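# Stand up a lying gift box and open its lid

## Task

A closed gift box is lying on one of its sides on the table. Turn it so it rests on its bottom, then open it so the lid is roughly upright or tilted back past upright. Concealed magnets keep the lid's flap closed, so it resists opening. The box must stay on the table and stay in that state once the robot lets go.

## Robot and tools

ROBOT. Two arms, left_arm with a left hand and right_arm with a right hand (the left hand mirrors the right). Bases in the scene frame: left_arm at (+0.058, +0.441, 0) m, right_arm at (+0.065, -0.440, 0) m. Scene frame: origin at table-top height between the arms, +z up, +x outward over the table, left_arm on the +y side. Each arm also has a wrist camera: cam_left_wrist and cam_right_wrist, both 672x504 fisheye.

HAND POINT AXES (right hand): +z runs along straight fingers toward the tips, +x across the palm away from the thumb, +y out of the palm face. On the left hand +x points toward the thumb. A rigid mast near the wrist (x +0.05 to +0.10, z -0.16 to -0.11) can strike things.

THE 48-NUMBER ROW. Both tools take rows of exactly 48 numbers, each in [-1, 1], covering both arms even if only one moves. Order: left dx, dy, dz, rx, ry, rz; then the left hand's 16 finger motors; left current_limit, speed; then the same 24 for the right arm. The six pose numbers are offsets, not poses: they are measured from that arm's Hand target at the start of the action or move, along that Hand target's own axes. 1.0 equals 0.6 m for dx, dy, dz and 180 degrees for rx, ry, rz, which together form one rotation vector. All six at 0 means hold (or re-request) the current Hand target. Sending the same offset again moves further.

FINGER MOTORS, in this order: index_mcp, index_abd, index_pip, index_dip, thumb_cmc, thumb_axl, thumb_mcp, thumb_ipl, middle_mcp, middle_abd, middle_pip, middle_dip, ring_mcp, ring_abd, ring_pip, ring_dip. Each is an absolute goal angle scaled between its two stops. Toward +1: _mcp, _pip, _dip curl the finger toward the palm (straight at -0.75, -0.58, -0.70); _abd swings it away from the thumb (straight at 0.00); thumb_cmc swings the thumb in front of the palm (flat beside it at -0.71); thumb_axl rolls the thumb (straight -0.68); thumb_mcp and thumb_ipl bend it (straight -0.23 and -0.17). A zero is a real goal, so to keep a hand unchanged, echo its hand_goal, hand_current_limit and hand_speed. current_limit maps -1..+1 to 0..550 mA (floor 11 mA); very low values may not lift a finger. speed sets hinge rate as (speed + 1)/2 of 8.5 rad/s. Initial values: current_limit +0.4, speed -0.6.

execute_actions(actions, cameras): actions is a list of actions; each action is a list of up to 15 rows, one per 1/30 s step, a short action repeating its last row. Every row in an action counts from the same start pose, not from the row before. An empty list returns state and all camera images.

move(target, speed, blend, stop_force, zero, blocking, cameras): target is one row or a list of up to 15 rows; all offsets in a list count from the same starting Hand targets. speed is each path's top speed in m/s (0.002 to 3.6, default 0.25; turning up to twice that in rad/s), one number or one per target. blend in metres rounds corners in a list (0 = stop at each). stop_force in N (3 to 120) ends an arm's path when its wrist sensor feels that much push against the motion; unreliable while the hand rotates, and omit it when backing away from something. zero (default true) re-zeroes before the move. blocking=false returns early and cannot be combined with stop_force. The whole move is capped at 10 s. The result adds a move: line: done, off_target, moving, held or fault, plus limits such as paced (pose clipped) or held (steps withheld).

wait(seconds 0 to 10), stop() to brake a running move, zoom_image(camera, region [x0, y0, x1, y1] in pixels, at most 504 each way), zero_wrist_force(arm), finished_scene(scene, the current scene's number).

RESULTS. Positions in metres and quaternions wxyz, in the scene frame; Hand target is the last commanded pose, which the hand point may sit short of (send the gap as an offset). Wrist force and torque are in the end effector's axes. Per motor: hand_goal, hand_measured, hand_current_ma (positive pushes toward -1) and hand_state (moving, goal, blocked, overload). Joint velocities may read within noise.

CAUTIONS. Orientation is clipped to 32 degrees from the measured one per step. Arms are stiff: commanding even slightly past a solid contact can trigger a 10 s stop, as can about 150 N on the arm or contact torque of 133 N m (shoulder, elbow) or 24.9 N m (wrist joints). A finger motor at 495 mA or more for 5 s shuts off for 10 s. Hot motors (85 °C) brake the arm. Keep the arms and hands from pressing on each other. Avoid paths close to an arm's own base. Move gently near the box: no slams, no dropping it, and never let it fall off the table. A HAND FAULT line cancels the rest of that reply's calls.

Each tool is called after "Call:" as name(argument=value, ...) on one line, values as JSON.

## Session

Call:
execute_actions(actions=[])

Scene clock: 0.00 s.
left_arm: end_effector_position=(+0.4653, +0.5212, +0.2300) hand_goal=(-0.754, +0.000, -0.576, -0.696, -0.714, -0.678, -0.226, -0.168, -0.754, +0.000, -0.576, -0.696, -0.754, +0.000, -0.576, -0.696) hand_measured=(-0.754, +0.000, -0.576, -0.696, -0.714, -0.678, -0.226, -0.168, -0.754, +0.000, -0.576, -0.696, -0.754, +0.000, -0.576, -0.696) hand_current_ma=(+0, +0, +0, +0, +0, +0, +0, +0, +0, +0, +0, +0, +0, +0, +0, +0) hand_state=(goal, goal, goal, goal, goal, goal, goal, goal, goal, goal, goal, goal, goal, goal, goal, goal) hand_current_limit=0.40 hand_speed=-0.60 end_effector_quat_wxyz=(+0.000, +0.005, +1.000, +0.000) | right_arm: end_effector_position=(+0.4708, -0.5277, +0.2300) hand_goal=(-0.754, +0.000, -0.576, -0.696, -0.714, -0.678, -0.226, -0.168, -0.754, +0.000, -0.576, -0.696, -0.754, +0.000, -0.576, -0.696) hand_measured=(-0.754, +0.000, -0.576, -0.696, -0.714, -0.678, -0.226, -0.168, -0.754, +0.000, -0.576, -0.696, -0.754, +0.000, -0.576, -0.696) hand_current_ma=(+0, +0, +0, +0, +0, +0, +0, +0, +0, +0, +0, +0, +0, +0, +0, +0) hand_state=(goal, goal, goal, goal, goal, goal, goal, goal, goal, goal, goal, goal, goal, goal, goal, goal) hand_current_limit=0.40 hand_speed=-0.60 end_effector_quat_wxyz=(+0.000, +1.000, -0.003, +0.000)
Joint positions: left_arm=[3.458 -1.419 -2.042 -1.252 1.571 -1.255] | right_arm=[-0.316 -1.723 2.042 -1.89 -1.571 1.255]
Joint velocities: within noise
Joint torques (N m): no reading
Motor temperatures (°C): left_arm=[34 31 31 39 33 36] | right_arm=[28 39 29 32 35 36]
Wrist force (N): no reading
Wrist torque (N m): no reading
Wrist force, peak (N): no reading
Hand target: left_arm +0.4653, +0.5212, +0.2300; +0.000, +0.005, +1.000, +0.000 | right_arm +0.4708, -0.5277, +0.2300; +0.000, +1.000, -0.003, +0.000

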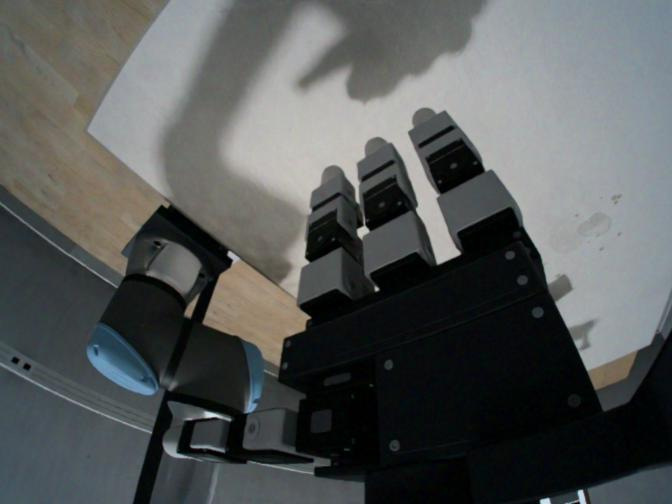

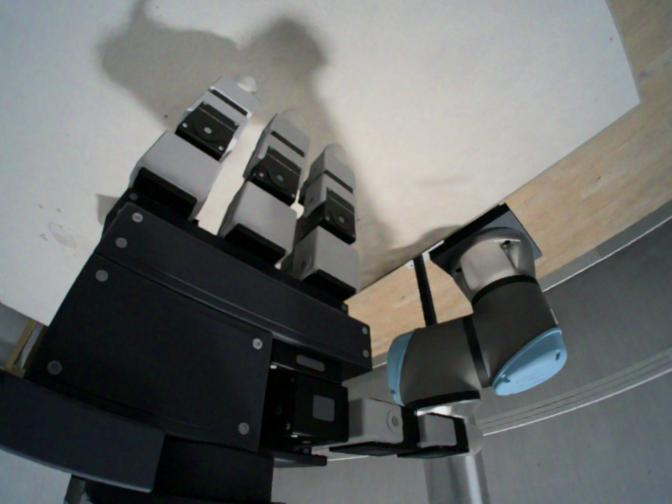

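Call:
move(target=[0,-0.17,-0.5,0,0,0,-0.754,0,-0.576,-0.696,-0.714,-0.678,-0.226,-0.168,-0.754,0,-0.576,-0.696,-0.754,0,-0.576,-0.696,0.4,-0.6,0,0,0,0,0,0,-0.754,0,-0.576,-0.696,-0.714,-0.678,-0.226,-0.168,-0.754,0,-0.576,-0.696,-0.754,0,-0.576,-0.696,0.4,-0.6], cameras=["all"])

Scene clock: 44.00 s.
left_arm: end_effector_position=(+0.4641, +0.4192, +0.5299) hand_goal=(-0.754, +0.000, -0.576, -0.696, -0.714, -0.678, -0.226, -0.168, -0.754, +0.000, -0.576, -0.696, -0.754, +0.000, -0.576, -0.696) hand_measured=(-0.754, +0.000, -0.576, -0.696, -0.714, -0.678, -0.224, -0.168, -0.754, +0.000, -0.576, -0.696, -0.754, +0.000, -0.576, -0.696) hand_current_ma=(+0, +0, +0, +0, +0, +0, +1, +0, +0, +0, +0, +0, +0, +0, +0, +0) hand_state=(goal, goal, goal, goal, goal, goal, goal, goal, goal, goal, goal, goal, goal, goal, goal, goal) hand_current_limit=0.40 hand_speed=-0.60 end_effector_quat_wxyz=(+0.000, +0.005, +1.000, +0.000) | right_arm: end_effector_position=(+0.4708, -0.5277, +0.2300) hand_goal=(-0.754, +0.000, -0.576, -0.696, -0.714, -0.678, -0.226, -0.168, -0.754, +0.000, -0.576, -0.696, -0.754, +0.000, -0.576, -0.696) hand_measured=(-0.754, +0.000, -0.576, -0.696, -0.714, -0.678, -0.224, -0.168, -0.754, +0.000, -0.576, -0.696, -0.754, +0.000, -0.576, -0.696) hand_current_ma=(+2, +0, -2, +0, -1, +2, +8, +1, +2, +0, -2, +0, +2, +0, -2, +0) hand_state=(goal, goal, goal, goal, goal, goal, goal, goal, goal, goal, goal, goal, goal, goal, goal, goal) hand_current_limit=0.40 hand_speed=-0.60 end_effector_quat_wxyz=(+0.000, +1.000, -0.003, +0.000)
Joint positions: left_arm=[3.215 -1.497 -1.187 -2.028 1.571 -1.497] | right_arm=[-0.316 -1.723 2.042 -1.89 -1.571 1.255]
Joint torques (N m): left_arm=[-13.58 10.26 30.09 0.17 -1.51 -1.67] | right_arm=[-1.21 -16.41 -22.66 -2.33 -0.09 0.33]
Wrist force (N): left_arm=[0.5 -0.1 -0.1] | right_arm=[0.1 0.2 -0.1]
Wrist torque (N m): left_arm=[0.03 -0.05 0.08] | right_arm=[0.02 -0.01 0.01]
Wrist force, peak (N): left_arm=[0.0 0.2 1.3] | right_arm=[0.3 0.0 -0.4]
Hand target: left_arm +0.4642, +0.4192, +0.5300; +0.000, +0.005, +1.000, +0.000 | right_arm +0.4708, -0.5277, +0.2300; +0.000, +1.000, -0.003, +0.000
Off the commanded pose: left_arm 0.000 m, 0 deg | right_arm 0.000 m, 0 deg.
move: done
camera_calibration:
cam_left_wrist: T_world_to_cam=[[0.788546, -0.614531, -0.0233791, -0.130549], [-0.430753, -0.579061, 0.692199, 0.0329117], [-0.438916, -0.53576, -0.721327, 0.937029], [0, 0, 0, 1]] pos_world=[0.528398, 0.440854, 0.650071]

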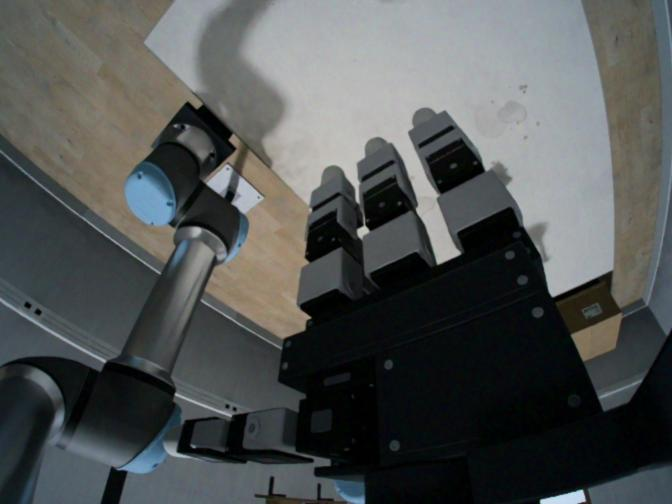

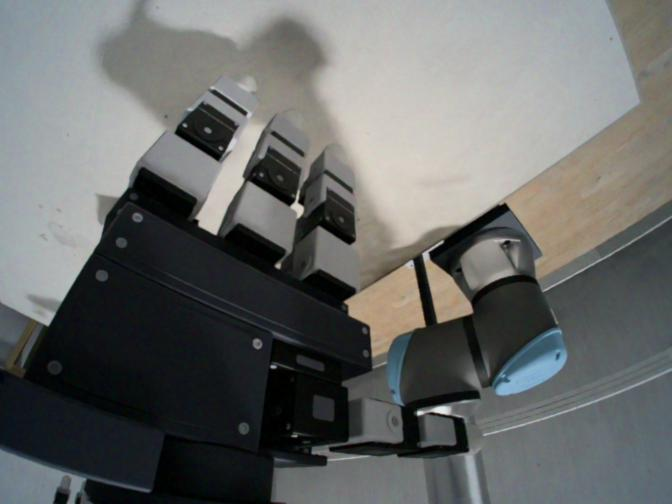

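Call:
move(target=[0.1,-0.4,-0.15,0,0,0,-0.754,0,-0.576,-0.696,-0.714,-0.678,-0.226,-0.168,-0.754,0,-0.576,-0.696,-0.754,0,-0.576,-0.696,0.4,-0.6,0,0,0,0,0,0,-0.754,0,-0.576,-0.696,-0.714,-0.678,-0.226,-0.168,-0.754,0,-0.576,-0.696,-0.754,0,-0.576,-0.696,0.4,-0.6], cameras=["cam_left_wrist"], speed=0.4)

Scene clock: 53.57 s.
left_arm: end_effector_position=(+0.4015, +0.1799, +0.6200) hand_goal=(-0.754, +0.000, -0.576, -0.696, -0.714, -0.678, -0.226, -0.168, -0.754, +0.000, -0.576, -0.696, -0.754, +0.000, -0.576, -0.696) hand_measured=(-0.754, +0.000, -0.576, -0.696, -0.714, -0.678, -0.224, -0.168, -0.754, +0.000, -0.576, -0.696, -0.754, +0.000, -0.576, -0.696) hand_current_ma=(+0, +0, +0, +0, +0, +0, +1, +0, +0, +0, +0, +0, +0, +0, +0, +0) hand_state=(goal, goal, goal, goal, goal, goal, goal, goal, goal, goal, goal, goal, goal, goal, goal, goal) hand_current_limit=0.40 hand_speed=-0.60 end_effector_quat_wxyz=(+0.000, +0.005, +1.000, +0.000) | right_arm: end_effector_position=(+0.4708, -0.5277, +0.2300) hand_goal=(-0.754, +0.000, -0.576, -0.696, -0.714, -0.678, -0.226, -0.168, -0.754, +0.000, -0.576, -0.696, -0.754, +0.000, -0.576, -0.696) hand_measured=(-0.754, +0.000, -0.576, -0.696, -0.714, -0.678, -0.224, -0.168, -0.754, +0.000, -0.576, -0.696, -0.754, +0.000, -0.576, -0.696) hand_current_ma=(+2, +0, -2, +0, -1, +2, +8, +1, +2, +0, -2, +0, +2, +0, -2, +0) hand_state=(goal, goal, goal, goal, goal, goal, goal, goal, goal, goal, goal, goal, goal, goal, goal, goal) hand_current_limit=0.40 hand_speed=-0.60 end_effector_quat_wxyz=(+0.000, +1.000, -0.003, +0.000)
Joint positions: left_arm=[2.662 -1.824 -0.539 -2.35 1.571 -2.05] | right_arm=[-0.316 -1.723 2.042 -1.89 -1.571 1.255]
Joint torques (N m): left_arm=[-14.75 20.99 25.89 -0.01 0.89 -1.66] | right_arm=[-1.32 -17.12 -22.98 -2.47 0.1 0.36]
Wrist force (N): left_arm=[0.7 0.2 -0.3] | right_arm=[0.3 0.2 -0.2]
Wrist torque (N m): left_arm=[0.08 -0.05 0.11] | right_arm=[0.04 -0.03 0.03]
Wrist force, peak (N): left_arm=[1.5 -1.4 -0.5] | right_arm=[0.4 0.3 -0.3]
Hand target: left_arm +0.4015, +0.1799, +0.6200; +0.000, +0.005, +1.000, +0.000 | right_arm +0.4708, -0.5277, +0.2300; +0.000, +1.000, -0.003, +0.000
Off the commanded pose: left_arm 0.000 m, 0 deg | right_arm 0.000 m, 0 deg.
move: done
camera_calibration:
cam_left_wrist: T_world_to_cam=[[0.788581, -0.614488, -0.0233226, -0.226207], [-0.430771, -0.579085, 0.692169, -0.194885], [-0.438835, -0.535784, -0.721359, 0.846255], [0, 0, 0, 1]] pos_world=[0.465799, 0.201554, 0.740071]
Images, in order (width x height): cam_left_wrist 672x504.

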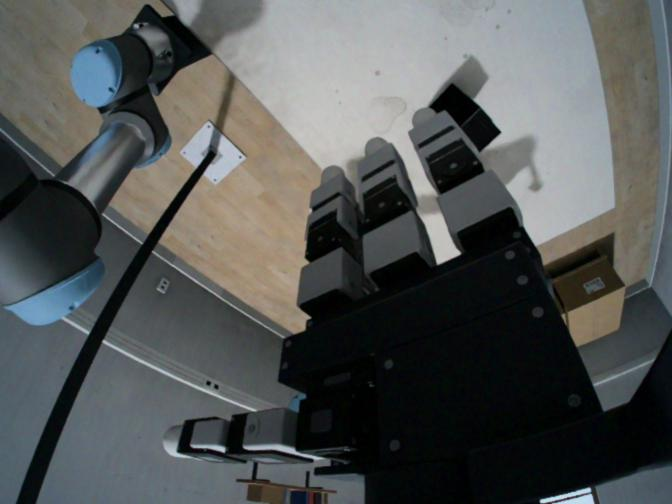

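Call:
move(target=[0,-0.25,0.317,0,0,0,-0.754,0,-0.576,-0.696,-0.714,-0.678,-0.226,-0.168,-0.754,0,-0.576,-0.696,-0.754,0,-0.576,-0.696,0.4,-0.6,0,0,0,0,0,0,-0.754,0,-0.576,-0.696,-0.714,-0.678,-0.226,-0.168,-0.754,0,-0.576,-0.696,-0.754,0,-0.576,-0.696,0.4,-0.6], cameras=["cam_left_wrist"], speed=0.4)

Call:
zoom_image(camera="cam_left_wrist", region=[380, 0, 600, 200])

Scene clock: 70.10 s.
left_arm: end_effector_position=(+0.3999, +0.0300, +0.4299) hand_goal=(-0.754, +0.000, -0.576, -0.696, -0.714, -0.678, -0.226, -0.168, -0.754, +0.000, -0.576, -0.696, -0.754, +0.000, -0.576, -0.696) hand_measured=(-0.754, +0.000, -0.576, -0.696, -0.714, -0.678, -0.224, -0.168, -0.754, +0.000, -0.576, -0.696, -0.754, +0.000, -0.576, -0.696) hand_current_ma=(+0, +0, +0, +0, +0, +0, +1, +0, +0, +0, +0, +0, +0, +0, +0, +0) hand_state=(goal, goal, goal, goal, goal, goal, goal, goal, goal, goal, goal, goal, goal, goal, goal, goal) hand_current_limit=0.40 hand_speed=-0.60 end_effector_quat_wxyz=(+0.000, +0.005, +1.000, +0.000) | right_arm: end_effector_position=(+0.4708, -0.5277, +0.2300) hand_goal=(-0.754, +0.000, -0.576, -0.696, -0.714, -0.678, -0.226, -0.168, -0.754, +0.000, -0.576, -0.696, -0.754, +0.000, -0.576, -0.696) hand_measured=(-0.754, +0.000, -0.576, -0.696, -0.714, -0.678, -0.224, -0.168, -0.754, +0.000, -0.576, -0.696, -0.754, +0.000, -0.576, -0.696) hand_current_ma=(+2, +0, -2, +0, -1, +2, +8, +1, +2, +0, -2, +0, +2, +0, -2, +0) hand_state=(goal, goal, goal, goal, goal, goal, goal, goal, goal, goal, goal, goal, goal, goal, goal, goal) hand_current_limit=0.40 hand_speed=-0.60 end_effector_quat_wxyz=(+0.000, +1.000, -0.003, +0.000)
Joint positions: left_arm=[2.433 -1.854 -1.059 -1.8 1.571 -2.279] | right_arm=[-0.316 -1.723 2.042 -1.89 -1.571 1.255]
Joint torques (N m): left_arm=[-14.35 26.81 18.29 4.08 1.74 -1.82] | right_arm=[-0.58 -17.63 -22.28 -2.62 -0.12 0.25]
Wrist force (N): left_arm=[0.3 0.0 -0.2] | right_arm=[0.2 0.2 0.0]
Wrist torque (N m): left_arm=[0.01 -0.02 0.09] | right_arm=[0.02 -0.02 0.02]
Wrist force, peak (N): left_arm=[0.8 1.2 -1.7] | right_arm=[0.3 0.4 -0.2]
Hand target: left_arm +0.3999, +0.0299, +0.4298; +0.000, +0.005, +1.000, +0.000 | right_arm +0.4708, -0.5277, +0.2300; +0.000, +1.000, -0.003, +0.000
Off the commanded pose: left_arm 0.000 m, 0 deg | right_arm 0.000 m, 0 deg.
move: done
camera_calibration:
cam_left_wrist: T_world_to_cam=[[0.788603, -0.614451, -0.023588, -0.321354], [-0.430532, -0.579133, 0.692277, -0.151034], [-0.439031, -0.535776, -0.721246, 0.628209], [0, 0, 0, 1]] pos_world=[0.464198, 0.0516541, 0.550071]
Images, in order (width x height): cam_left_wrist 672x504.

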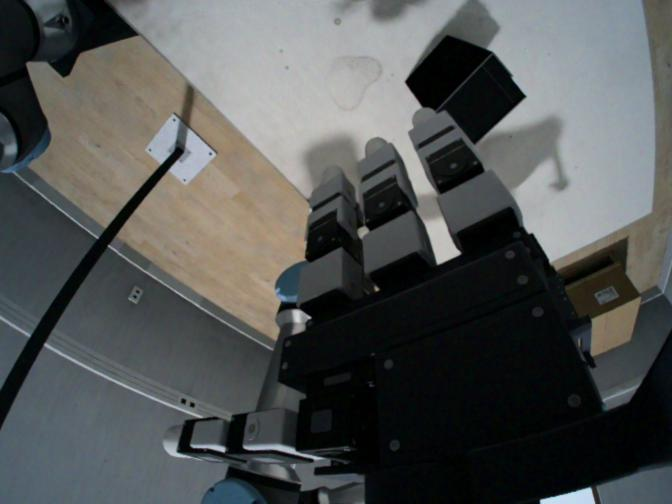

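Scaled by 2.291 from the camera's 672x504 image, which has a finer 960x720 frame.

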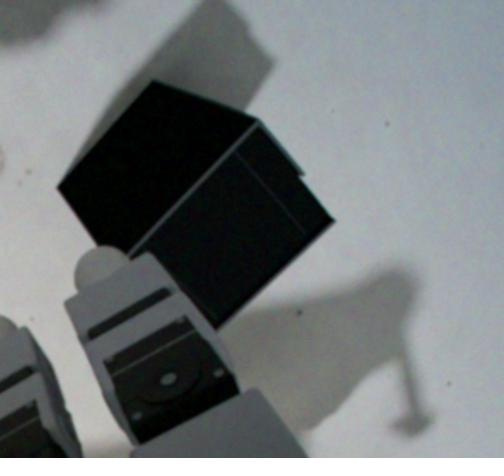

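Call:
move(target=[[0,0.45,0,0,0,0,-0.754,0,-0.576,-0.696,-0.714,-0.678,-0.226,-0.168,-0.754,0,-0.576,-0.696,-0.754,0,-0.576,-0.696,0.4,-0.6,0,0,-0.35,0,0,0,-0.754,0,-0.576,-0.696,-0.714,-0.678,-0.226,-0.168,-0.754,0,-0.576,-0.696,-0.754,0,-0.576,-0.696,0.4,-0.6],[0,0.45,0,0,0,0,-0.754,0,-0.576,-0.696,-0.714,-0.678,-0.226,-0.168,-0.754,0,-0.576,-0.696,-0.754,0,-0.576,-0.696,0.4,-0.6,-0.03,-0.15,-0.35,0,-0.379,0.915,-0.754,0,-0.576,-0.696,-0.714,-0.678,-0.226,-0.168,-0.754,0,-0.576,-0.696,-0.754,0,-0.576,-0.696,0.4,-0.6],[0,0.45,0,0,0,0,-0.754,0,-0.576,-0.696,-0.714,-0.678,-0.226,-0.168,-0.754,0,-0.576,-0.696,-0.754,0,-0.576,-0.696,0.4,-0.6,-0.067,-0.398,-0.07,0,-0.379,0.915,-0.754,0,-0.576,-0.696,-0.714,-0.678,-0.226,-0.168,-0.754,0,-0.576,-0.696,-0.754,0,-0.576,-0.696,0.4,-0.6]], cameras=["all"], speed=0.6, blend=[0.05,0.05,0])

Call:
zoom_image(camera="cam_right_wrist", region=[300, 0, 600, 225])

Scene clock: 141.60 s.
left_arm: end_effector_position=(+0.4029, +0.2999, +0.4298) hand_goal=(-0.754, +0.000, -0.576, -0.696, -0.714, -0.678, -0.226, -0.168, -0.754, +0.000, -0.576, -0.696, -0.754, +0.000, -0.576, -0.696) hand_measured=(-0.754, +0.000, -0.576, -0.696, -0.714, -0.678, -0.224, -0.168, -0.754, +0.000, -0.576, -0.696, -0.754, +0.000, -0.576, -0.696) hand_current_ma=(+0, +0, +0, +0, +0, +0, +1, +0, +0, +0, +0, +0, +0, +0, +0, +0) hand_state=(goal, goal, goal, goal, goal, goal, goal, goal, goal, goal, goal, goal, goal, goal, goal, goal) hand_current_limit=0.40 hand_speed=-0.60 end_effector_quat_wxyz=(+0.000, +0.005, +1.000, +0.000) | right_arm: end_effector_position=(+0.4320, -0.2887, +0.2721) hand_goal=(-0.754, +0.000, -0.576, -0.696, -0.714, -0.678, -0.226, -0.168, -0.754, +0.000, -0.576, -0.696, -0.754, +0.000, -0.576, -0.696) hand_measured=(-0.758, +0.000, -0.576, -0.696, -0.718, -0.678, -0.224, -0.168, -0.758, +0.000, -0.576, -0.696, -0.758, +0.000, -0.576, -0.696) hand_current_ma=(-14, +0, -2, +0, -16, +2, +11, +1, -11, +0, -2, +0, -11, +0, -2, +0) hand_state=(goal, goal, goal, goal, goal, goal, goal, goal, goal, goal, goal, goal, goal, goal, goal, goal) hand_current_limit=0.40 hand_speed=-0.60 end_effector_quat_wxyz=(+0.001, -0.012, +0.924, +0.383)
Joint positions: left_arm=[2.915 -1.395 -1.546 -1.772 1.571 -1.798] | right_arm=[-0.581 -1.86 2.244 -1.442 -0.946 3.93]
Joint torques (N m): left_arm=[14.27 19.96 17.77 0.21 -1.56 1.96] | right_arm=[10.18 6.65 -14.9 -3.68 3.56 1.81]
Wrist force (N): left_arm=[0.6 -0.3 -0.2] | right_arm=[1.1 0.2 0.2]
Wrist torque (N m): left_arm=[-0.01 -0.08 0.02] | right_arm=[0.07 -0.15 0.09]
Wrist force, peak (N): left_arm=[0.8 -1.8 -0.4] | right_arm=[0.9 -0.2 1.8]
Hand target: left_arm +0.4029, +0.2999, +0.4298; +0.000, +0.005, +1.000, +0.000 | right_arm +0.4321, -0.2886, +0.2720; +0.001, -0.012, +0.924, +0.383
Off the commanded pose: left_arm 0.000 m, 0 deg | right_arm 0.000 m, 0 deg.
move: done
camera_calibration:
cam_left_wrist: T_world_to_cam=[[0.788579, -0.614487, -0.0234331, -0.157945], [-0.430691, -0.579108, 0.692198, 0.00674425], [-0.438917, -0.53576, -0.721327, 0.774046], [0, 0, 0, 1]] pos_world=[0.467198, 0.321554, 0.549971]
cam_right_wrist: T_world_to_cam=[[0.728318, 0.494228, 0.474649, -0.271394], [0.465077, -0.865231, 0.187292, -0.550874], [0.503246, 0.0843401, -0.860018, 0.164584], [0, 0, 0, 1]] pos_world=[0.371033, -0.356383, 0.373537]

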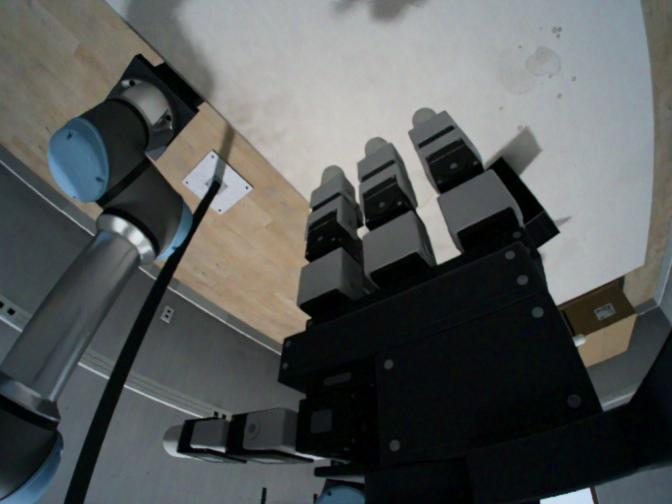

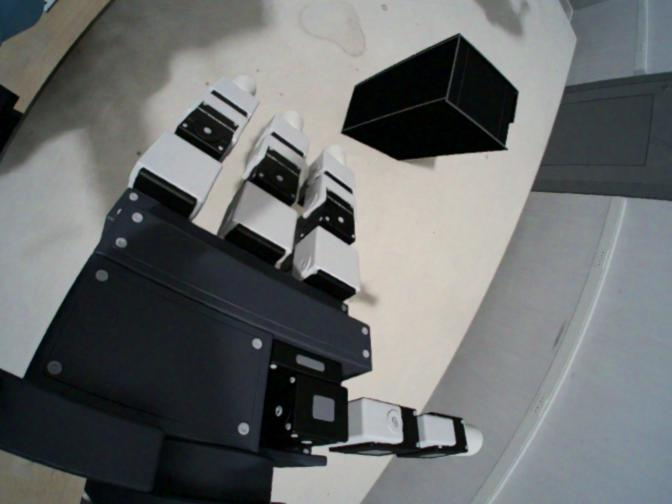

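Scaled by 1.680 from the camera's 672x504 image, which has a finer 960x720 frame.

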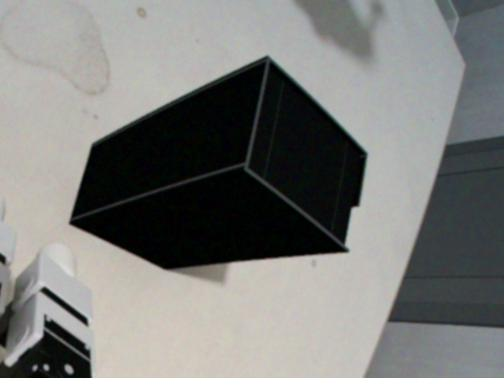

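Call:
zoom_image(camera="cam_right_wrist", region=[430, 20, 540, 170])

Call:
zoom_image(camera="cam_right_wrist", region=[330, 20, 480, 170])

Scaled by 3.360 from the camera's 672x504 image, which has a finer 960x720 frame.

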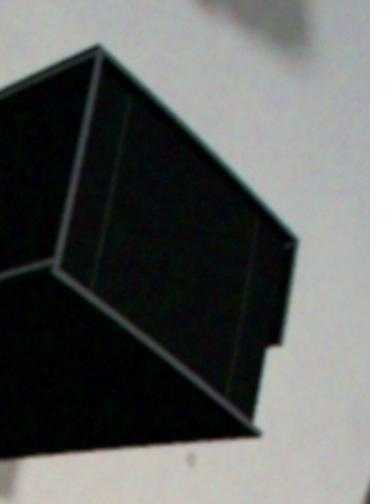

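Scaled by 3.360 from the camera's 672x504 image, which has a finer 960x720 frame.

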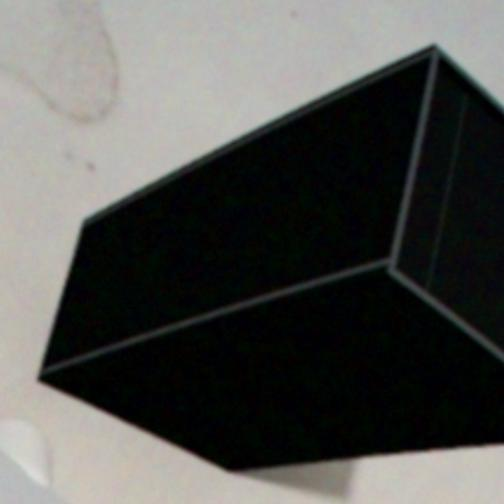

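Call:
move(target=[-0.168,-0.423,0.233,0,0,-0.087,-0.754,0,-0.576,-0.696,-0.714,-0.678,-0.226,-0.168,-0.754,0,-0.576,-0.696,-0.754,0,-0.576,-0.696,0.4,-0.6,-0.292,-0.066,-0.0165,-0.1105,0.072,-0.05,-0.754,0,-0.576,-0.696,-0.714,-0.678,-0.226,-0.168,-0.754,0,-0.576,-0.696,-0.754,0,-0.576,-0.696,0.4,-0.6], cameras=["all"], speed=0.25)

Scene clock: 288.10 s.
left_arm: end_effector_position=(+0.5008, +0.0451, +0.2900) hand_goal=(-0.754, +0.000, -0.576, -0.696, -0.714, -0.678, -0.226, -0.168, -0.754, +0.000, -0.576, -0.696, -0.754, +0.000, -0.576, -0.696) hand_measured=(-0.754, +0.000, -0.576, -0.696, -0.714, -0.678, -0.224, -0.168, -0.754, +0.000, -0.576, -0.696, -0.754, +0.000, -0.576, -0.696) hand_current_ma=(+0, +0, +0, +0, +0, +0, +1, +0, +0, +0, +0, +0, +0, +0, +0, +0) hand_state=(goal, goal, goal, goal, goal, goal, goal, goal, goal, goal, goal, goal, goal, goal, goal, goal) hand_current_limit=0.40 hand_speed=-0.60 end_effector_quat_wxyz=(+0.000, -0.131, +0.991, +0.000) | right_arm: end_effector_position=(+0.6082, -0.3198, +0.2530) hand_goal=(-0.754, +0.000, -0.576, -0.696, -0.714, -0.678, -0.226, -0.168, -0.754, +0.000, -0.576, -0.696, -0.754, +0.000, -0.576, -0.696) hand_measured=(-0.760, +0.000, -0.576, -0.696, -0.720, -0.678, -0.224, -0.168, -0.760, +0.000, -0.576, -0.696, -0.760, +0.000, -0.576, -0.696) hand_current_ma=(-22, +0, -2, +0, -21, +2, +11, +1, -17, +0, -2, +0, -18, +0, -2, +0) hand_state=(goal, goal, goal, goal, goal, goal, goal, goal, goal, goal, goal, goal, goal, goal, goal, goal) hand_current_limit=0.40 hand_speed=-0.60 end_effector_quat_wxyz=(-0.075, -0.127, +0.835, +0.531)
Joint positions: left_arm=[2.581 -1.992 -1.228 -1.492 1.571 -2.405] | right_arm=[-0.416 -1.113 1.617 -1.127 -0.817 3.588]
Joint torques (N m): left_arm=[-15.05 31.99 31.88 0.22 1.78 -1.82] | right_arm=[11.5 -26.56 -26.06 1.63 -1.51 -0.66]
Wrist force (N): left_arm=[0.5 0.4 -0.1] | right_arm=[1.1 0.5 0.4]
Wrist torque (N m): left_arm=[0.05 -0.05 0.06] | right_arm=[0.19 -0.14 0.31]
Wrist force, peak (N): left_arm=[0.8 0.9 -0.5] | right_arm=[1.7 0.7 -0.1]
Hand target: left_arm +0.5009, +0.0450, +0.2900; +0.000, -0.131, +0.991, +0.000 | right_arm +0.6082, -0.3198, +0.2530; -0.075, -0.127, +0.835, +0.531
Off the commanded pose: left_arm 0.000 m, 0 deg | right_arm 0.000 m, 0 deg.
move: done
camera_calibration:
cam_left_wrist: T_world_to_cam=[[0.925122, -0.378949, -0.0233976, -0.474052], [-0.258477, -0.673758, 0.692271, -0.0839097], [-0.2781, -0.634387, -0.721258, 0.50353], [0, 0, 0, 1]] pos_world=[0.556899, 0.083256, 0.410171]
cam_right_wrist: T_world_to_cam=[[0.621282, 0.494177, 0.60811, -0.344025], [0.687809, -0.715722, -0.12108, -0.66572], [0.375403, 0.493488, -0.784565, 0.251722], [0, 0, 0, 1]] pos_world=[0.577127, -0.430684, 0.326092]

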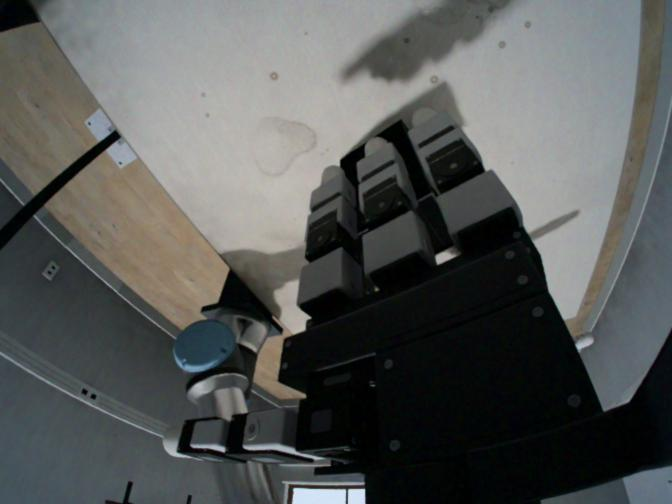

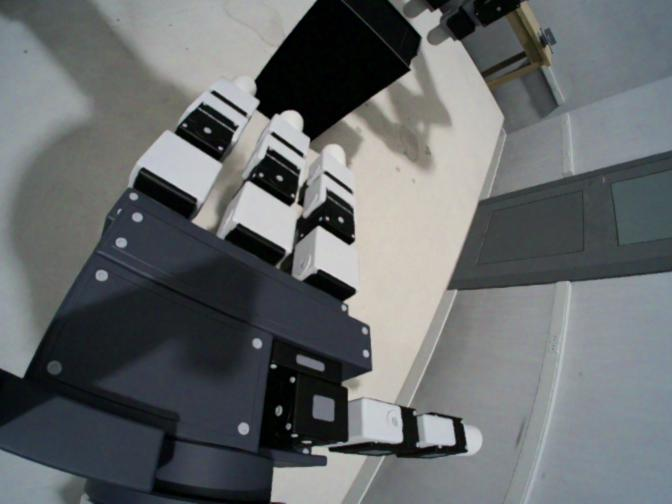

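Call:
move(target=[0,-0.15,0,0,0,0,-0.754,0,-0.576,-0.696,-0.714,-0.678,-0.226,-0.168,-0.754,0,-0.576,-0.696,-0.754,0,-0.576,-0.696,0.4,-0.6,0,0,0,0,0,0,-0.754,0,-0.576,-0.696,-0.714,-0.678,-0.226,-0.168,-0.754,0,-0.576,-0.696,-0.754,0,-0.576,-0.696,0.4,-0.6], cameras=["all"], speed=0.06)

Scene clock: 297.00 s.
left_arm: end_effector_position=(+0.5242, -0.0418, +0.2900) hand_goal=(-0.754, +0.000, -0.576, -0.696, -0.714, -0.678, -0.226, -0.168, -0.754, +0.000, -0.576, -0.696, -0.754, +0.000, -0.576, -0.696) hand_measured=(-0.752, +0.000, -0.576, -0.696, -0.714, -0.678, -0.224, -0.168, -0.746, +0.000, -0.574, -0.696, -0.754, +0.000, -0.576, -0.696) hand_current_ma=(+1, +0, +0, +0, +0, +0, +1, +0, +4, +0, +1, +0, +0, +0, +0, +0) hand_state=(goal, goal, goal, goal, goal, goal, goal, goal, goal, goal, goal, goal, goal, goal, goal, goal) hand_current_limit=0.40 hand_speed=-0.60 end_effector_quat_wxyz=(+0.000, -0.131, +0.991, +0.000) | right_arm: end_effector_position=(+0.6082, -0.3198, +0.2530) hand_goal=(-0.754, +0.000, -0.576, -0.696, -0.714, -0.678, -0.226, -0.168, -0.754, +0.000, -0.576, -0.696, -0.754, +0.000, -0.576, -0.696) hand_measured=(-0.760, +0.000, -0.576, -0.696, -0.720, -0.678, -0.224, -0.168, -0.760, +0.000, -0.576, -0.696, -0.760, +0.000, -0.576, -0.696) hand_current_ma=(-22, +0, -2, +0, -21, +2, +11, +1, -17, +0, -2, +0, -18, +0, -2, +0) hand_state=(goal, goal, goal, goal, goal, goal, goal, goal, goal, goal, goal, goal, goal, goal, goal, goal) hand_current_limit=0.40 hand_speed=-0.60 end_effector_quat_wxyz=(-0.075, -0.127, +0.835, +0.531)
Joint positions: left_arm=[2.499 -2.209 -0.893 -1.611 1.571 -2.487] | right_arm=[-0.416 -1.113 1.617 -1.127 -0.817 3.588]
Joint torques (N m): left_arm=[-14.36 40.62 31.52 0.23 1.66 -1.61] | right_arm=[11.62 -26.45 -24.63 2.02 -1.3 -0.84]
Wrist force (N): left_arm=[0.3 0.3 -0.7] | right_arm=[1.3 0.2 0.4]
Wrist torque (N m): left_arm=[0.05 -0.06 0.07] | right_arm=[0.14 -0.16 0.32]
Wrist force, peak (N): left_arm=[0.6 0.9 -1.0] | right_arm=[1.5 0.7 0.5]
Hand target: left_arm +0.5242, -0.0419, +0.2900; +0.000, -0.131, +0.991, +0.000 | right_arm +0.6082, -0.3198, +0.2530; -0.075, -0.127, +0.835, +0.531
Off the commanded pose: left_arm 0.000 m, 0 deg | right_arm 0.000 m, 0 deg.
move: done
camera_calibration:
cam_left_wrist: T_world_to_cam=[[0.925172, -0.378827, -0.0233961, -0.528661], [-0.258397, -0.67381, 0.692251, -0.136449], [-0.278008, -0.634405, -0.721278, 0.454864], [0, 0, 0, 1]] pos_world=[0.5803, -0.00364372, 0.410171]
cam_right_wrist: T_world_to_cam=[[0.621234, 0.494194, 0.608145, -0.344063], [0.687919, -0.715594, -0.121215, -0.665753], [0.375281, 0.493658, -0.784516, 0.251813], [0, 0, 0, 1]] pos_world=[0.577227, -0.430684, 0.326092]

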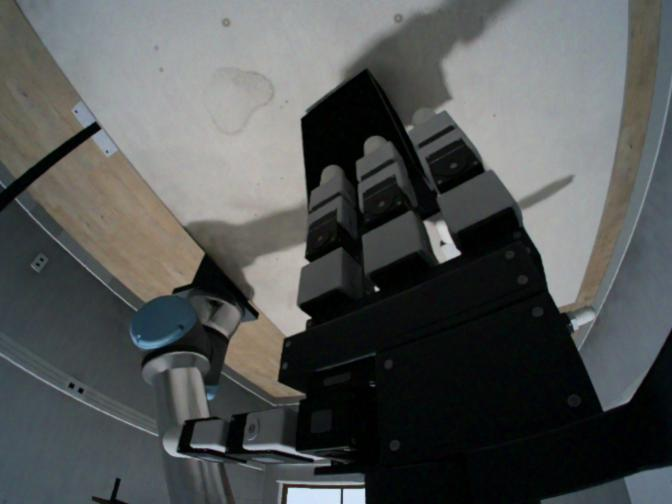

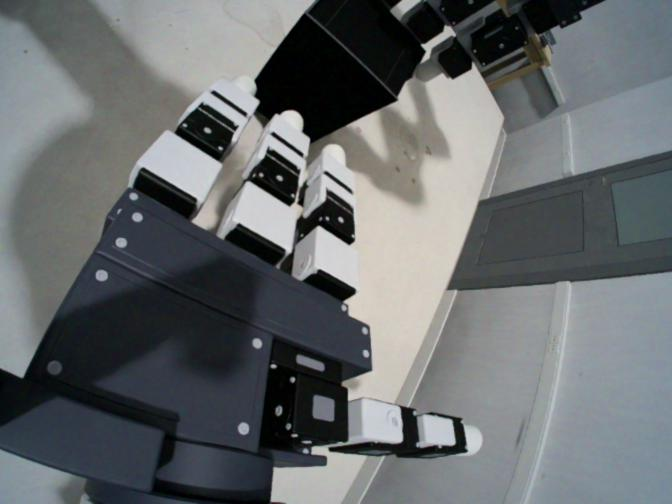

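Call:
move(target=[0,-0.055,0,0,0,0,-0.754,0,-0.576,-0.696,-0.714,-0.678,-0.226,-0.168,-0.754,0,-0.576,-0.696,-0.754,0,-0.576,-0.696,0.4,-0.6,0,0,0,0,0,0,-0.754,0,-0.576,-0.696,-0.714,-0.678,-0.226,-0.168,-0.754,0,-0.576,-0.696,-0.754,0,-0.576,-0.696,0.4,-0.6], cameras=["all"], speed=0.05)

Scene clock: 304.60 s.
left_arm: end_effector_position=(+0.5328, -0.0737, +0.2900) hand_goal=(-0.754, +0.000, -0.576, -0.696, -0.714, -0.678, -0.226, -0.168, -0.754, +0.000, -0.576, -0.696, -0.754, +0.000, -0.576, -0.696) hand_measured=(-0.752, +0.000, -0.576, -0.696, -0.714, -0.678, -0.224, -0.168, -0.750, +0.000, -0.574, -0.696, -0.754, +0.000, -0.576, -0.696) hand_current_ma=(+1, +0, +0, +0, +0, +0, +1, +0, +2, +0, +1, +0, +0, +0, +0, +0) hand_state=(goal, goal, goal, goal, goal, goal, goal, goal, goal, goal, goal, goal, goal, goal, goal, goal) hand_current_limit=0.40 hand_speed=-0.60 end_effector_quat_wxyz=(+0.000, -0.131, +0.991, +0.000) | right_arm: end_effector_position=(+0.6082, -0.3198, +0.2530) hand_goal=(-0.754, +0.000, -0.576, -0.696, -0.714, -0.678, -0.226, -0.168, -0.754, +0.000, -0.576, -0.696, -0.754, +0.000, -0.576, -0.696) hand_measured=(-0.764, +0.000, -0.578, -0.696, -0.720, -0.678, -0.224, -0.168, -0.762, +0.000, -0.578, -0.696, -0.762, +0.000, -0.578, -0.696) hand_current_ma=(-37, +0, -7, -1, -22, +2, +11, +1, -29, +0, -5, -1, -26, +0, -4, +0) hand_state=(goal, goal, goal, goal, goal, goal, goal, goal, goal, goal, goal, goal, goal, goal, goal, goal) hand_current_limit=0.40 hand_speed=-0.60 end_effector_quat_wxyz=(-0.075, -0.127, +0.835, +0.531)
Joint positions: left_arm=[2.473 -2.306 -0.729 -1.677 1.571 -2.513] | right_arm=[-0.416 -1.113 1.617 -1.127 -0.817 3.588]
Joint torques (N m): left_arm=[-14.67 42.76 31.52 0.11 1.5 -1.56] | right_arm=[8.55 -29.89 -21.21 0.76 -0.21 -0.78]
Wrist force (N): left_arm=[0.7 0.2 -0.5] | right_arm=[1.1 0.2 0.2]
Wrist torque (N m): left_arm=[0.08 -0.10 0.09] | right_arm=[0.21 -0.08 0.29]
Wrist force, peak (N): left_arm=[0.3 0.8 -1.1] | right_arm=[1.5 0.6 0.5]
Hand target: left_arm +0.5328, -0.0738, +0.2900; +0.000, -0.131, +0.991, +0.000 | right_arm +0.6082, -0.3198, +0.2530; -0.075, -0.127, +0.835, +0.531
Off the commanded pose: left_arm 0.000 m, 0 deg | right_arm 0.000 m, 0 deg.
move: done
camera_calibration:
cam_left_wrist: T_world_to_cam=[[0.925172, -0.378827, -0.0233961, -0.548609], [-0.258397, -0.67381, 0.692251, -0.155747], [-0.278008, -0.634405, -0.721278, 0.436989], [0, 0, 0, 1]] pos_world=[0.5888, -0.0355437, 0.410171]
cam_right_wrist: T_world_to_cam=[[0.621234, 0.494194, 0.608145, -0.344063], [0.687919, -0.715594, -0.121215, -0.665753], [0.375281, 0.493658, -0.784516, 0.251813], [0, 0, 0, 1]] pos_world=[0.577227, -0.430684, 0.326092]

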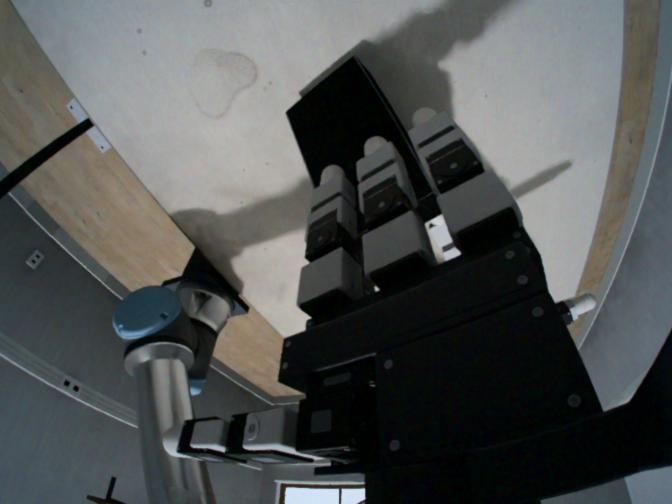

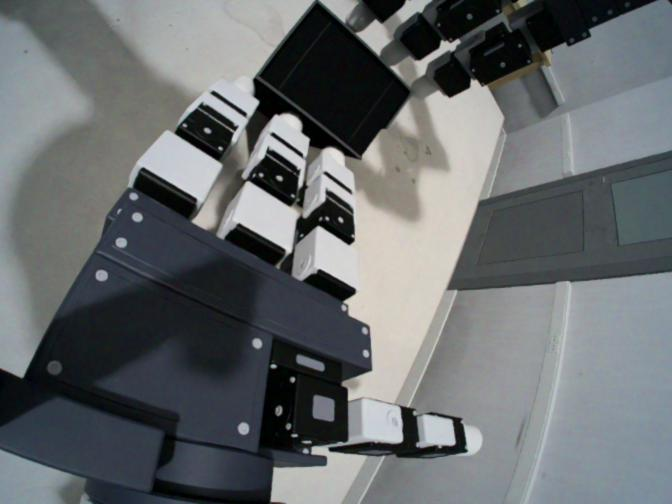

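Call:
move(target=[[0,0.05,0,0,0,0,-0.754,0,-0.576,-0.696,-0.714,-0.678,-0.226,-0.168,-0.754,0,-0.576,-0.696,-0.754,0,-0.576,-0.696,0.4,-0.6,0,-0.060,-0.027,0,0,0,-0.754,0,-0.576,-0.696,-0.714,-0.678,-0.226,-0.168,-0.754,0,-0.576,-0.696,-0.754,0,-0.576,-0.696,0.4,-0.6],[0,0.1,0,0,0,0,-0.754,0,-0.576,-0.696,-0.714,-0.678,-0.226,-0.168,-0.754,0,-0.576,-0.696,-0.754,0,-0.576,-0.696,0.4,-0.6,0,-0.124,-0.038,0,0,0,-0.754,0,-0.576,-0.696,-0.714,-0.678,-0.226,-0.168,-0.754,0,-0.576,-0.696,-0.754,0,-0.576,-0.696,0.4,-0.6]], cameras=["all"], speed=0.06, blend=[0.01,0])

Scene clock: 327.67 s.
left_arm: end_effector_position=(+0.5173, -0.0159, +0.2900) hand_goal=(-0.754, +0.000, -0.576, -0.696, -0.714, -0.678, -0.226, -0.168, -0.754, +0.000, -0.576, -0.696, -0.754, +0.000, -0.576, -0.696) hand_measured=(-0.752, +0.000, -0.576, -0.696, -0.714, -0.678, -0.224, -0.168, -0.750, +0.000, -0.574, -0.696, -0.754, +0.000, -0.576, -0.696) hand_current_ma=(+1, +0, +0, +0, +0, +0, +1, +0, +2, +0, +1, +0, +0, +0, +0, +0) hand_state=(goal, goal, goal, goal, goal, goal, goal, goal, goal, goal, goal, goal, goal, goal, goal, goal) hand_current_limit=0.40 hand_speed=-0.60 end_effector_quat_wxyz=(+0.000, -0.131, +0.991, +0.000) | right_arm: end_effector_position=(+0.6240, -0.3696, +0.1955) hand_goal=(-0.754, +0.000, -0.576, -0.696, -0.714, -0.678, -0.226, -0.168, -0.754, +0.000, -0.576, -0.696, -0.754, +0.000, -0.576, -0.696) hand_measured=(-0.766, +0.000, -0.580, -0.696, -0.720, -0.678, -0.224, -0.168, -0.766, +0.000, -0.580, -0.696, -0.764, +0.000, -0.578, -0.696) hand_current_ma=(-48, +0, -10, -1, -22, +2, +11, +1, -43, +0, -12, -1, -37, +0, -9, +0) hand_state=(goal, goal, goal, goal, goal, goal, goal, goal, goal, goal, goal, goal, goal, goal, goal, goal) hand_current_limit=0.40 hand_speed=-0.60 end_effector_quat_wxyz=(-0.075, -0.127, +0.835, +0.531)
Joint positions: left_arm=[2.521 -2.139 -1.005 -1.568 1.571 -2.464] | right_arm=[-0.478 -0.984 1.573 -1.179 -0.868 3.54]
Joint torques (N m): left_arm=[14.28 49.37 18.67 4.18 -1.3 2.06] | right_arm=[-13.21 -30.57 -24.88 -2.47 -1.37 -0.87]
Wrist force (N): left_arm=[0.4 0.1 -0.2] | right_arm=[1.2 0.0 0.9]
Wrist torque (N m): left_arm=[0.02 -0.08 -0.01] | right_arm=[0.28 -0.17 0.27]
Wrist force, peak (N): left_arm=[1.1 -0.2 -0.6] | right_arm=[1.4 0.9 0.4]
Hand target: left_arm +0.5172, -0.0158, +0.2900; +0.000, -0.131, +0.991, +0.000 | right_arm +0.6240, -0.3696, +0.1954; -0.075, -0.127, +0.835, +0.531
Off the commanded pose: left_arm 0.000 m, 0 deg | right_arm 0.000 m, 0 deg.
move: done
camera_calibration:
cam_left_wrist: T_world_to_cam=[[0.925156, -0.378861, -0.0234873, -0.512325], [-0.258375, -0.673851, 0.692219, -0.120804], [-0.278081, -0.634341, -0.721306, 0.4694], [0, 0, 0, 1]] pos_world=[0.573299, 0.0222563, 0.410171]
cam_right_wrist: T_world_to_cam=[[0.621234, 0.494194, 0.608145, -0.294239], [0.687919, -0.715594, -0.121215, -0.719241], [0.375281, 0.493658, -0.784516, 0.225279], [0, 0, 0, 1]] pos_world=[0.593027, -0.480484, 0.268492]

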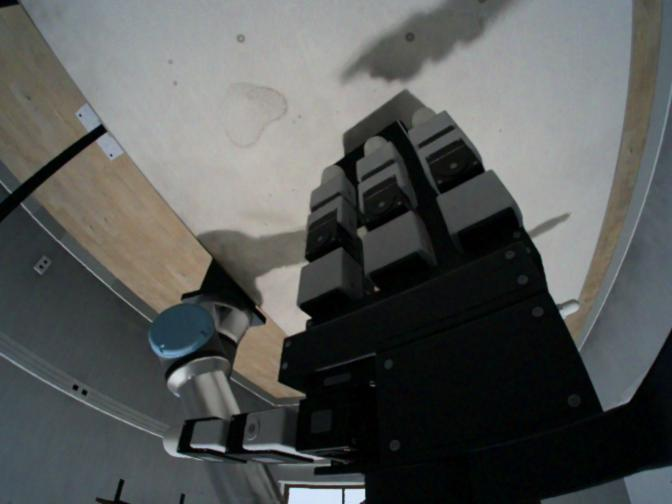

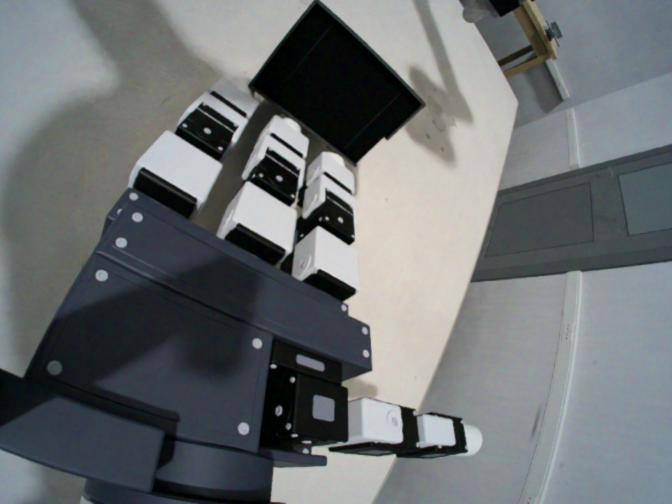

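Call:
move(target=[[0,0.05,0,0,0,0,-0.754,0,-0.576,-0.696,-0.714,-0.678,-0.226,-0.168,-0.754,0,-0.576,-0.696,-0.754,0,-0.576,-0.696,0.4,-0.6,0,-0.065,0.007,0,0,0,-0.754,0,-0.576,-0.696,-0.714,-0.678,-0.226,-0.168,-0.754,0,-0.576,-0.696,-0.754,0,-0.576,-0.696,0.4,-0.6],[0,0.1,0,0,0,0,-0.754,0,-0.576,-0.696,-0.714,-0.678,-0.226,-0.168,-0.754,0,-0.576,-0.696,-0.754,0,-0.576,-0.696,0.4,-0.6,0,-0.096,0.015,0,0,0,-0.754,0,-0.576,-0.696,-0.714,-0.678,-0.226,-0.168,-0.754,0,-0.576,-0.696,-0.754,0,-0.576,-0.696,0.4,-0.6]], cameras=["all"], speed=0.05, blend=[0.01,0])

Call:
zoom_image(camera="cam_right_wrist", region=[170, 0, 470, 225])

Scene clock: 339.77 s.
left_arm: end_effector_position=(+0.5017, +0.0420, +0.2900) hand_goal=(-0.754, +0.000, -0.576, -0.696, -0.714, -0.678, -0.226, -0.168, -0.754, +0.000, -0.576, -0.696, -0.754, +0.000, -0.576, -0.696) hand_measured=(-0.752, +0.000, -0.576, -0.696, -0.714, -0.678, -0.224, -0.168, -0.750, +0.000, -0.574, -0.696, -0.754, +0.000, -0.576, -0.696) hand_current_ma=(+1, +0, +0, +0, +0, +0, +1, +0, +2, +0, +1, +0, +0, +0, +0, +0) hand_state=(goal, goal, goal, goal, goal, goal, goal, goal, goal, goal, goal, goal, goal, goal, goal, goal) hand_current_limit=0.40 hand_speed=-0.60 end_effector_quat_wxyz=(+0.000, -0.131, +0.991, +0.000) | right_arm: end_effector_position=(+0.6293, -0.3851, +0.1395) hand_goal=(-0.754, +0.000, -0.576, -0.696, -0.714, -0.678, -0.226, -0.168, -0.754, +0.000, -0.576, -0.696, -0.754, +0.000, -0.576, -0.696) hand_measured=(-0.768, +0.000, -0.580, -0.696, -0.720, -0.678, -0.224, -0.168, -0.766, +0.000, -0.580, -0.696, -0.764, +0.000, -0.578, -0.696) hand_current_ma=(-51, +0, -10, -1, -22, +2, +11, +1, -46, +0, -12, -1, -37, +1, -9, +0) hand_state=(goal, goal, goal, goal, goal, goal, goal, goal, goal, goal, goal, goal, goal, goal, goal, goal) hand_current_limit=0.40 hand_speed=-0.60 end_effector_quat_wxyz=(-0.075, -0.127, +0.835, +0.531)
Joint positions: left_arm=[2.577 -1.999 -1.217 -1.496 1.571 -2.408] | right_arm=[-0.496 -0.887 1.573 -1.269 -0.883 3.527]
Joint torques (N m): left_arm=[14.59 43.67 17.84 4.23 -1.24 2.05] | right_arm=[-13.19 -32.74 -10.51 -2.25 -1.52 -0.88]
Wrist force (N): left_arm=[0.3 0.4 -0.2] | right_arm=[1.5 -0.3 0.5]
Wrist torque (N m): left_arm=[0.07 -0.04 -0.04] | right_arm=[0.25 -0.19 0.28]
Wrist force, peak (N): left_arm=[0.7 0.0 -0.5] | right_arm=[1.3 -0.2 1.0]
Hand target: left_arm +0.5017, +0.0421, +0.2900; +0.000, -0.131, +0.991, +0.000 | right_arm +0.6293, -0.3851, +0.1394; -0.075, -0.127, +0.835, +0.531
Off the commanded pose: left_arm 0.000 m, 0 deg | right_arm 0.000 m, 0 deg.
move: done
camera_calibration:
cam_left_wrist: T_world_to_cam=[[0.925172, -0.378823, -0.0234497, -0.476077], [-0.258398, -0.673911, 0.692152, -0.0857476], [-0.278006, -0.6343, -0.721371, 0.5018], [0, 0, 0, 1]] pos_world=[0.5578, 0.0801565, 0.410171]
cam_right_wrist: T_world_to_cam=[[0.621234, 0.494194, 0.608145, -0.255815], [0.687919, -0.715594, -0.121215, -0.740766], [0.375281, 0.493658, -0.784516, 0.187009], [0, 0, 0, 1]] pos_world=[0.598327, -0.495984, 0.212492]

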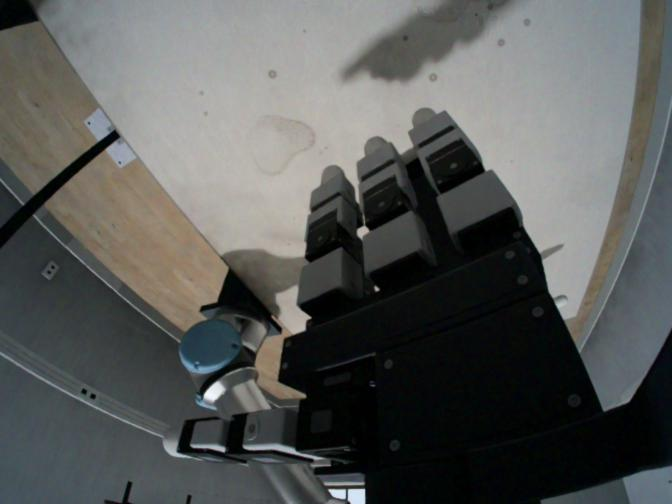

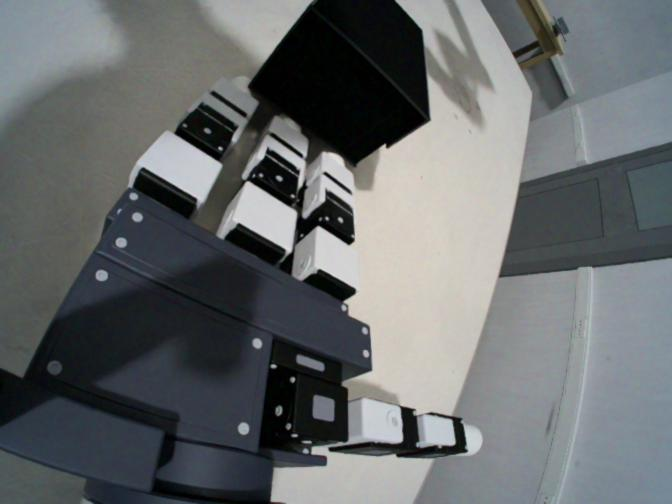

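Scaled by 1.680 from the camera's 672x504 image, which has a finer 960x720 frame.

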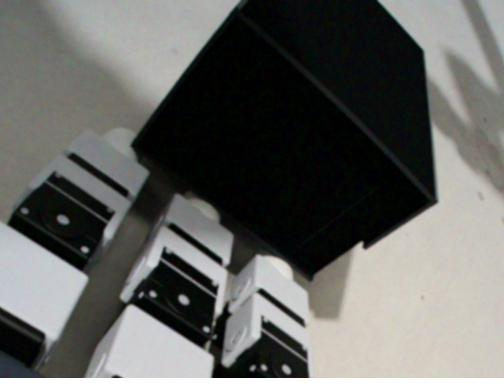

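Call:
move(target=[0,0,0,0,0,0,-0.754,0,-0.576,-0.696,-0.714,-0.678,-0.226,-0.168,-0.754,0,-0.576,-0.696,-0.754,0,-0.576,-0.696,0.4,-0.6,0,-0.064,-0.1175,0,0,0,-0.754,0,-0.576,-0.696,-0.714,-0.678,-0.226,-0.168,-0.754,0,-0.576,-0.696,-0.754,0,-0.576,-0.696,0.4,-0.6], cameras=["all"], speed=0.03)

Call:
zoom_image(camera="cam_right_wrist", region=[220, 0, 480, 195])

Scene clock: 351.27 s.
left_arm: end_effector_position=(+0.5017, +0.0421, +0.2900) hand_goal=(-0.754, +0.000, -0.576, -0.696, -0.714, -0.678, -0.226, -0.168, -0.754, +0.000, -0.576, -0.696, -0.754, +0.000, -0.576, -0.696) hand_measured=(-0.752, +0.000, -0.576, -0.696, -0.714, -0.678, -0.224, -0.168, -0.750, +0.000, -0.574, -0.696, -0.754, +0.000, -0.576, -0.696) hand_current_ma=(+1, +0, +0, +0, +0, +0, +1, +0, +2, +0, +1, +0, +0, +0, +0, +0) hand_state=(goal, goal, goal, goal, goal, goal, goal, goal, goal, goal, goal, goal, goal, goal, goal, goal) hand_current_limit=0.40 hand_speed=-0.60 end_effector_quat_wxyz=(+0.000, -0.131, +0.991, +0.000) | right_arm: end_effector_position=(+0.6527, -0.4616, +0.1347) hand_goal=(-0.754, +0.000, -0.576, -0.696, -0.714, -0.678, -0.226, -0.168, -0.754, +0.000, -0.576, -0.696, -0.754, +0.000, -0.576, -0.696) hand_measured=(-0.768, +0.000, -0.580, -0.696, -0.720, -0.678, -0.224, -0.168, -0.766, +0.000, -0.580, -0.696, -0.764, +0.000, -0.578, -0.696) hand_current_ma=(-51, +0, -10, -1, -22, +2, +11, +1, -46, +0, -12, -1, -37, +1, -9, +0) hand_state=(goal, goal, goal, goal, goal, goal, goal, goal, goal, goal, goal, goal, goal, goal, goal, goal) hand_current_limit=0.40 hand_speed=-0.60 end_effector_quat_wxyz=(-0.075, -0.127, +0.835, +0.531)
Joint positions: left_arm=[2.578 -1.999 -1.218 -1.495 1.571 -2.408] | right_arm=[-0.578 -0.785 1.389 -1.153 -0.952 3.471]
Joint torques (N m): left_arm=[14.21 45.06 19.29 4.12 -1.43 1.95] | right_arm=[-13.34 -38.14 -24.11 2.48 -1.71 -0.87]
Wrist force (N): left_arm=[0.2 0.3 -0.2] | right_arm=[1.0 -0.2 0.9]
Wrist torque (N m): left_arm=[0.06 -0.02 -0.05] | right_arm=[0.20 -0.16 0.26]
Wrist force, peak (N): left_arm=[0.5 0.5 -0.2] | right_arm=[1.6 -0.2 1.0]
Hand target: left_arm +0.5017, +0.0421, +0.2900; +0.000, -0.131, +0.991, +0.000 | right_arm +0.6528, -0.4617, +0.1347; -0.075, -0.127, +0.835, +0.531
Off the commanded pose: left_arm 0.000 m, 0 deg | right_arm 0.000 m, 0 deg.
move: done
camera_calibration:
cam_left_wrist: T_world_to_cam=[[0.925182, -0.378801, -0.023421, -0.475966], [-0.258382, -0.673868, 0.6922, -0.0857386], [-0.277989, -0.634359, -0.721326, 0.501813], [0, 0, 0, 1]] pos_world=[0.5577, 0.0802564, 0.410171]
cam_right_wrist: T_world_to_cam=[[0.621234, 0.494194, 0.608145, -0.229627], [0.687919, -0.715594, -0.121215, -0.812188], [0.375281, 0.493658, -0.784516, 0.212226], [0, 0, 0, 1]] pos_world=[0.621727, -0.572484, 0.207692]

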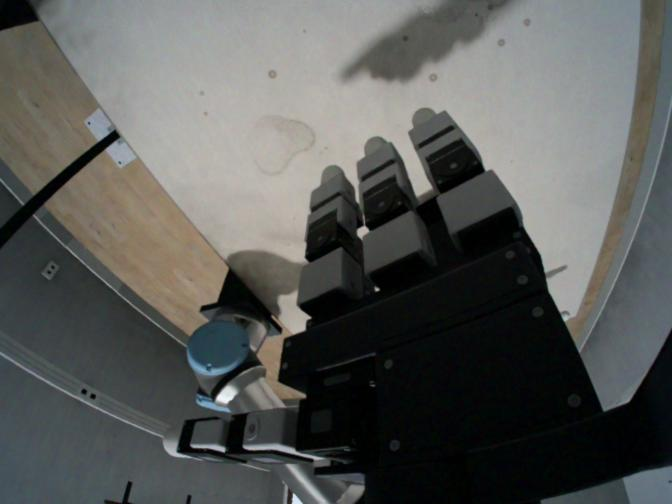

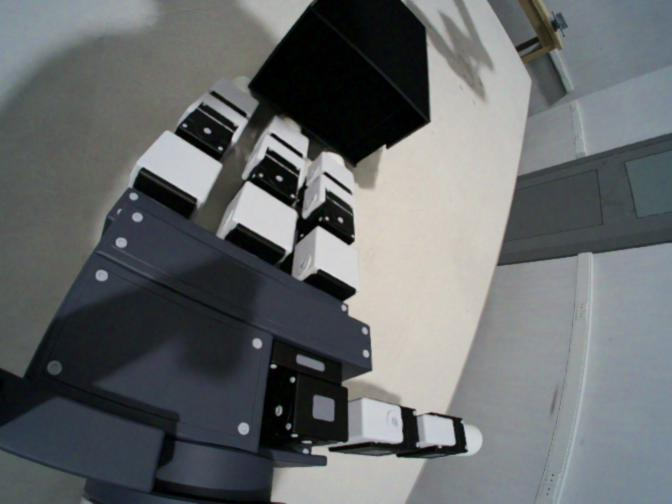

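Scaled by 1.938 from the camera's 672x504 image, which has a finer 960x720 frame.

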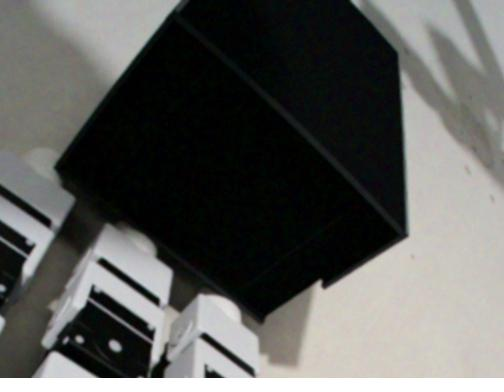

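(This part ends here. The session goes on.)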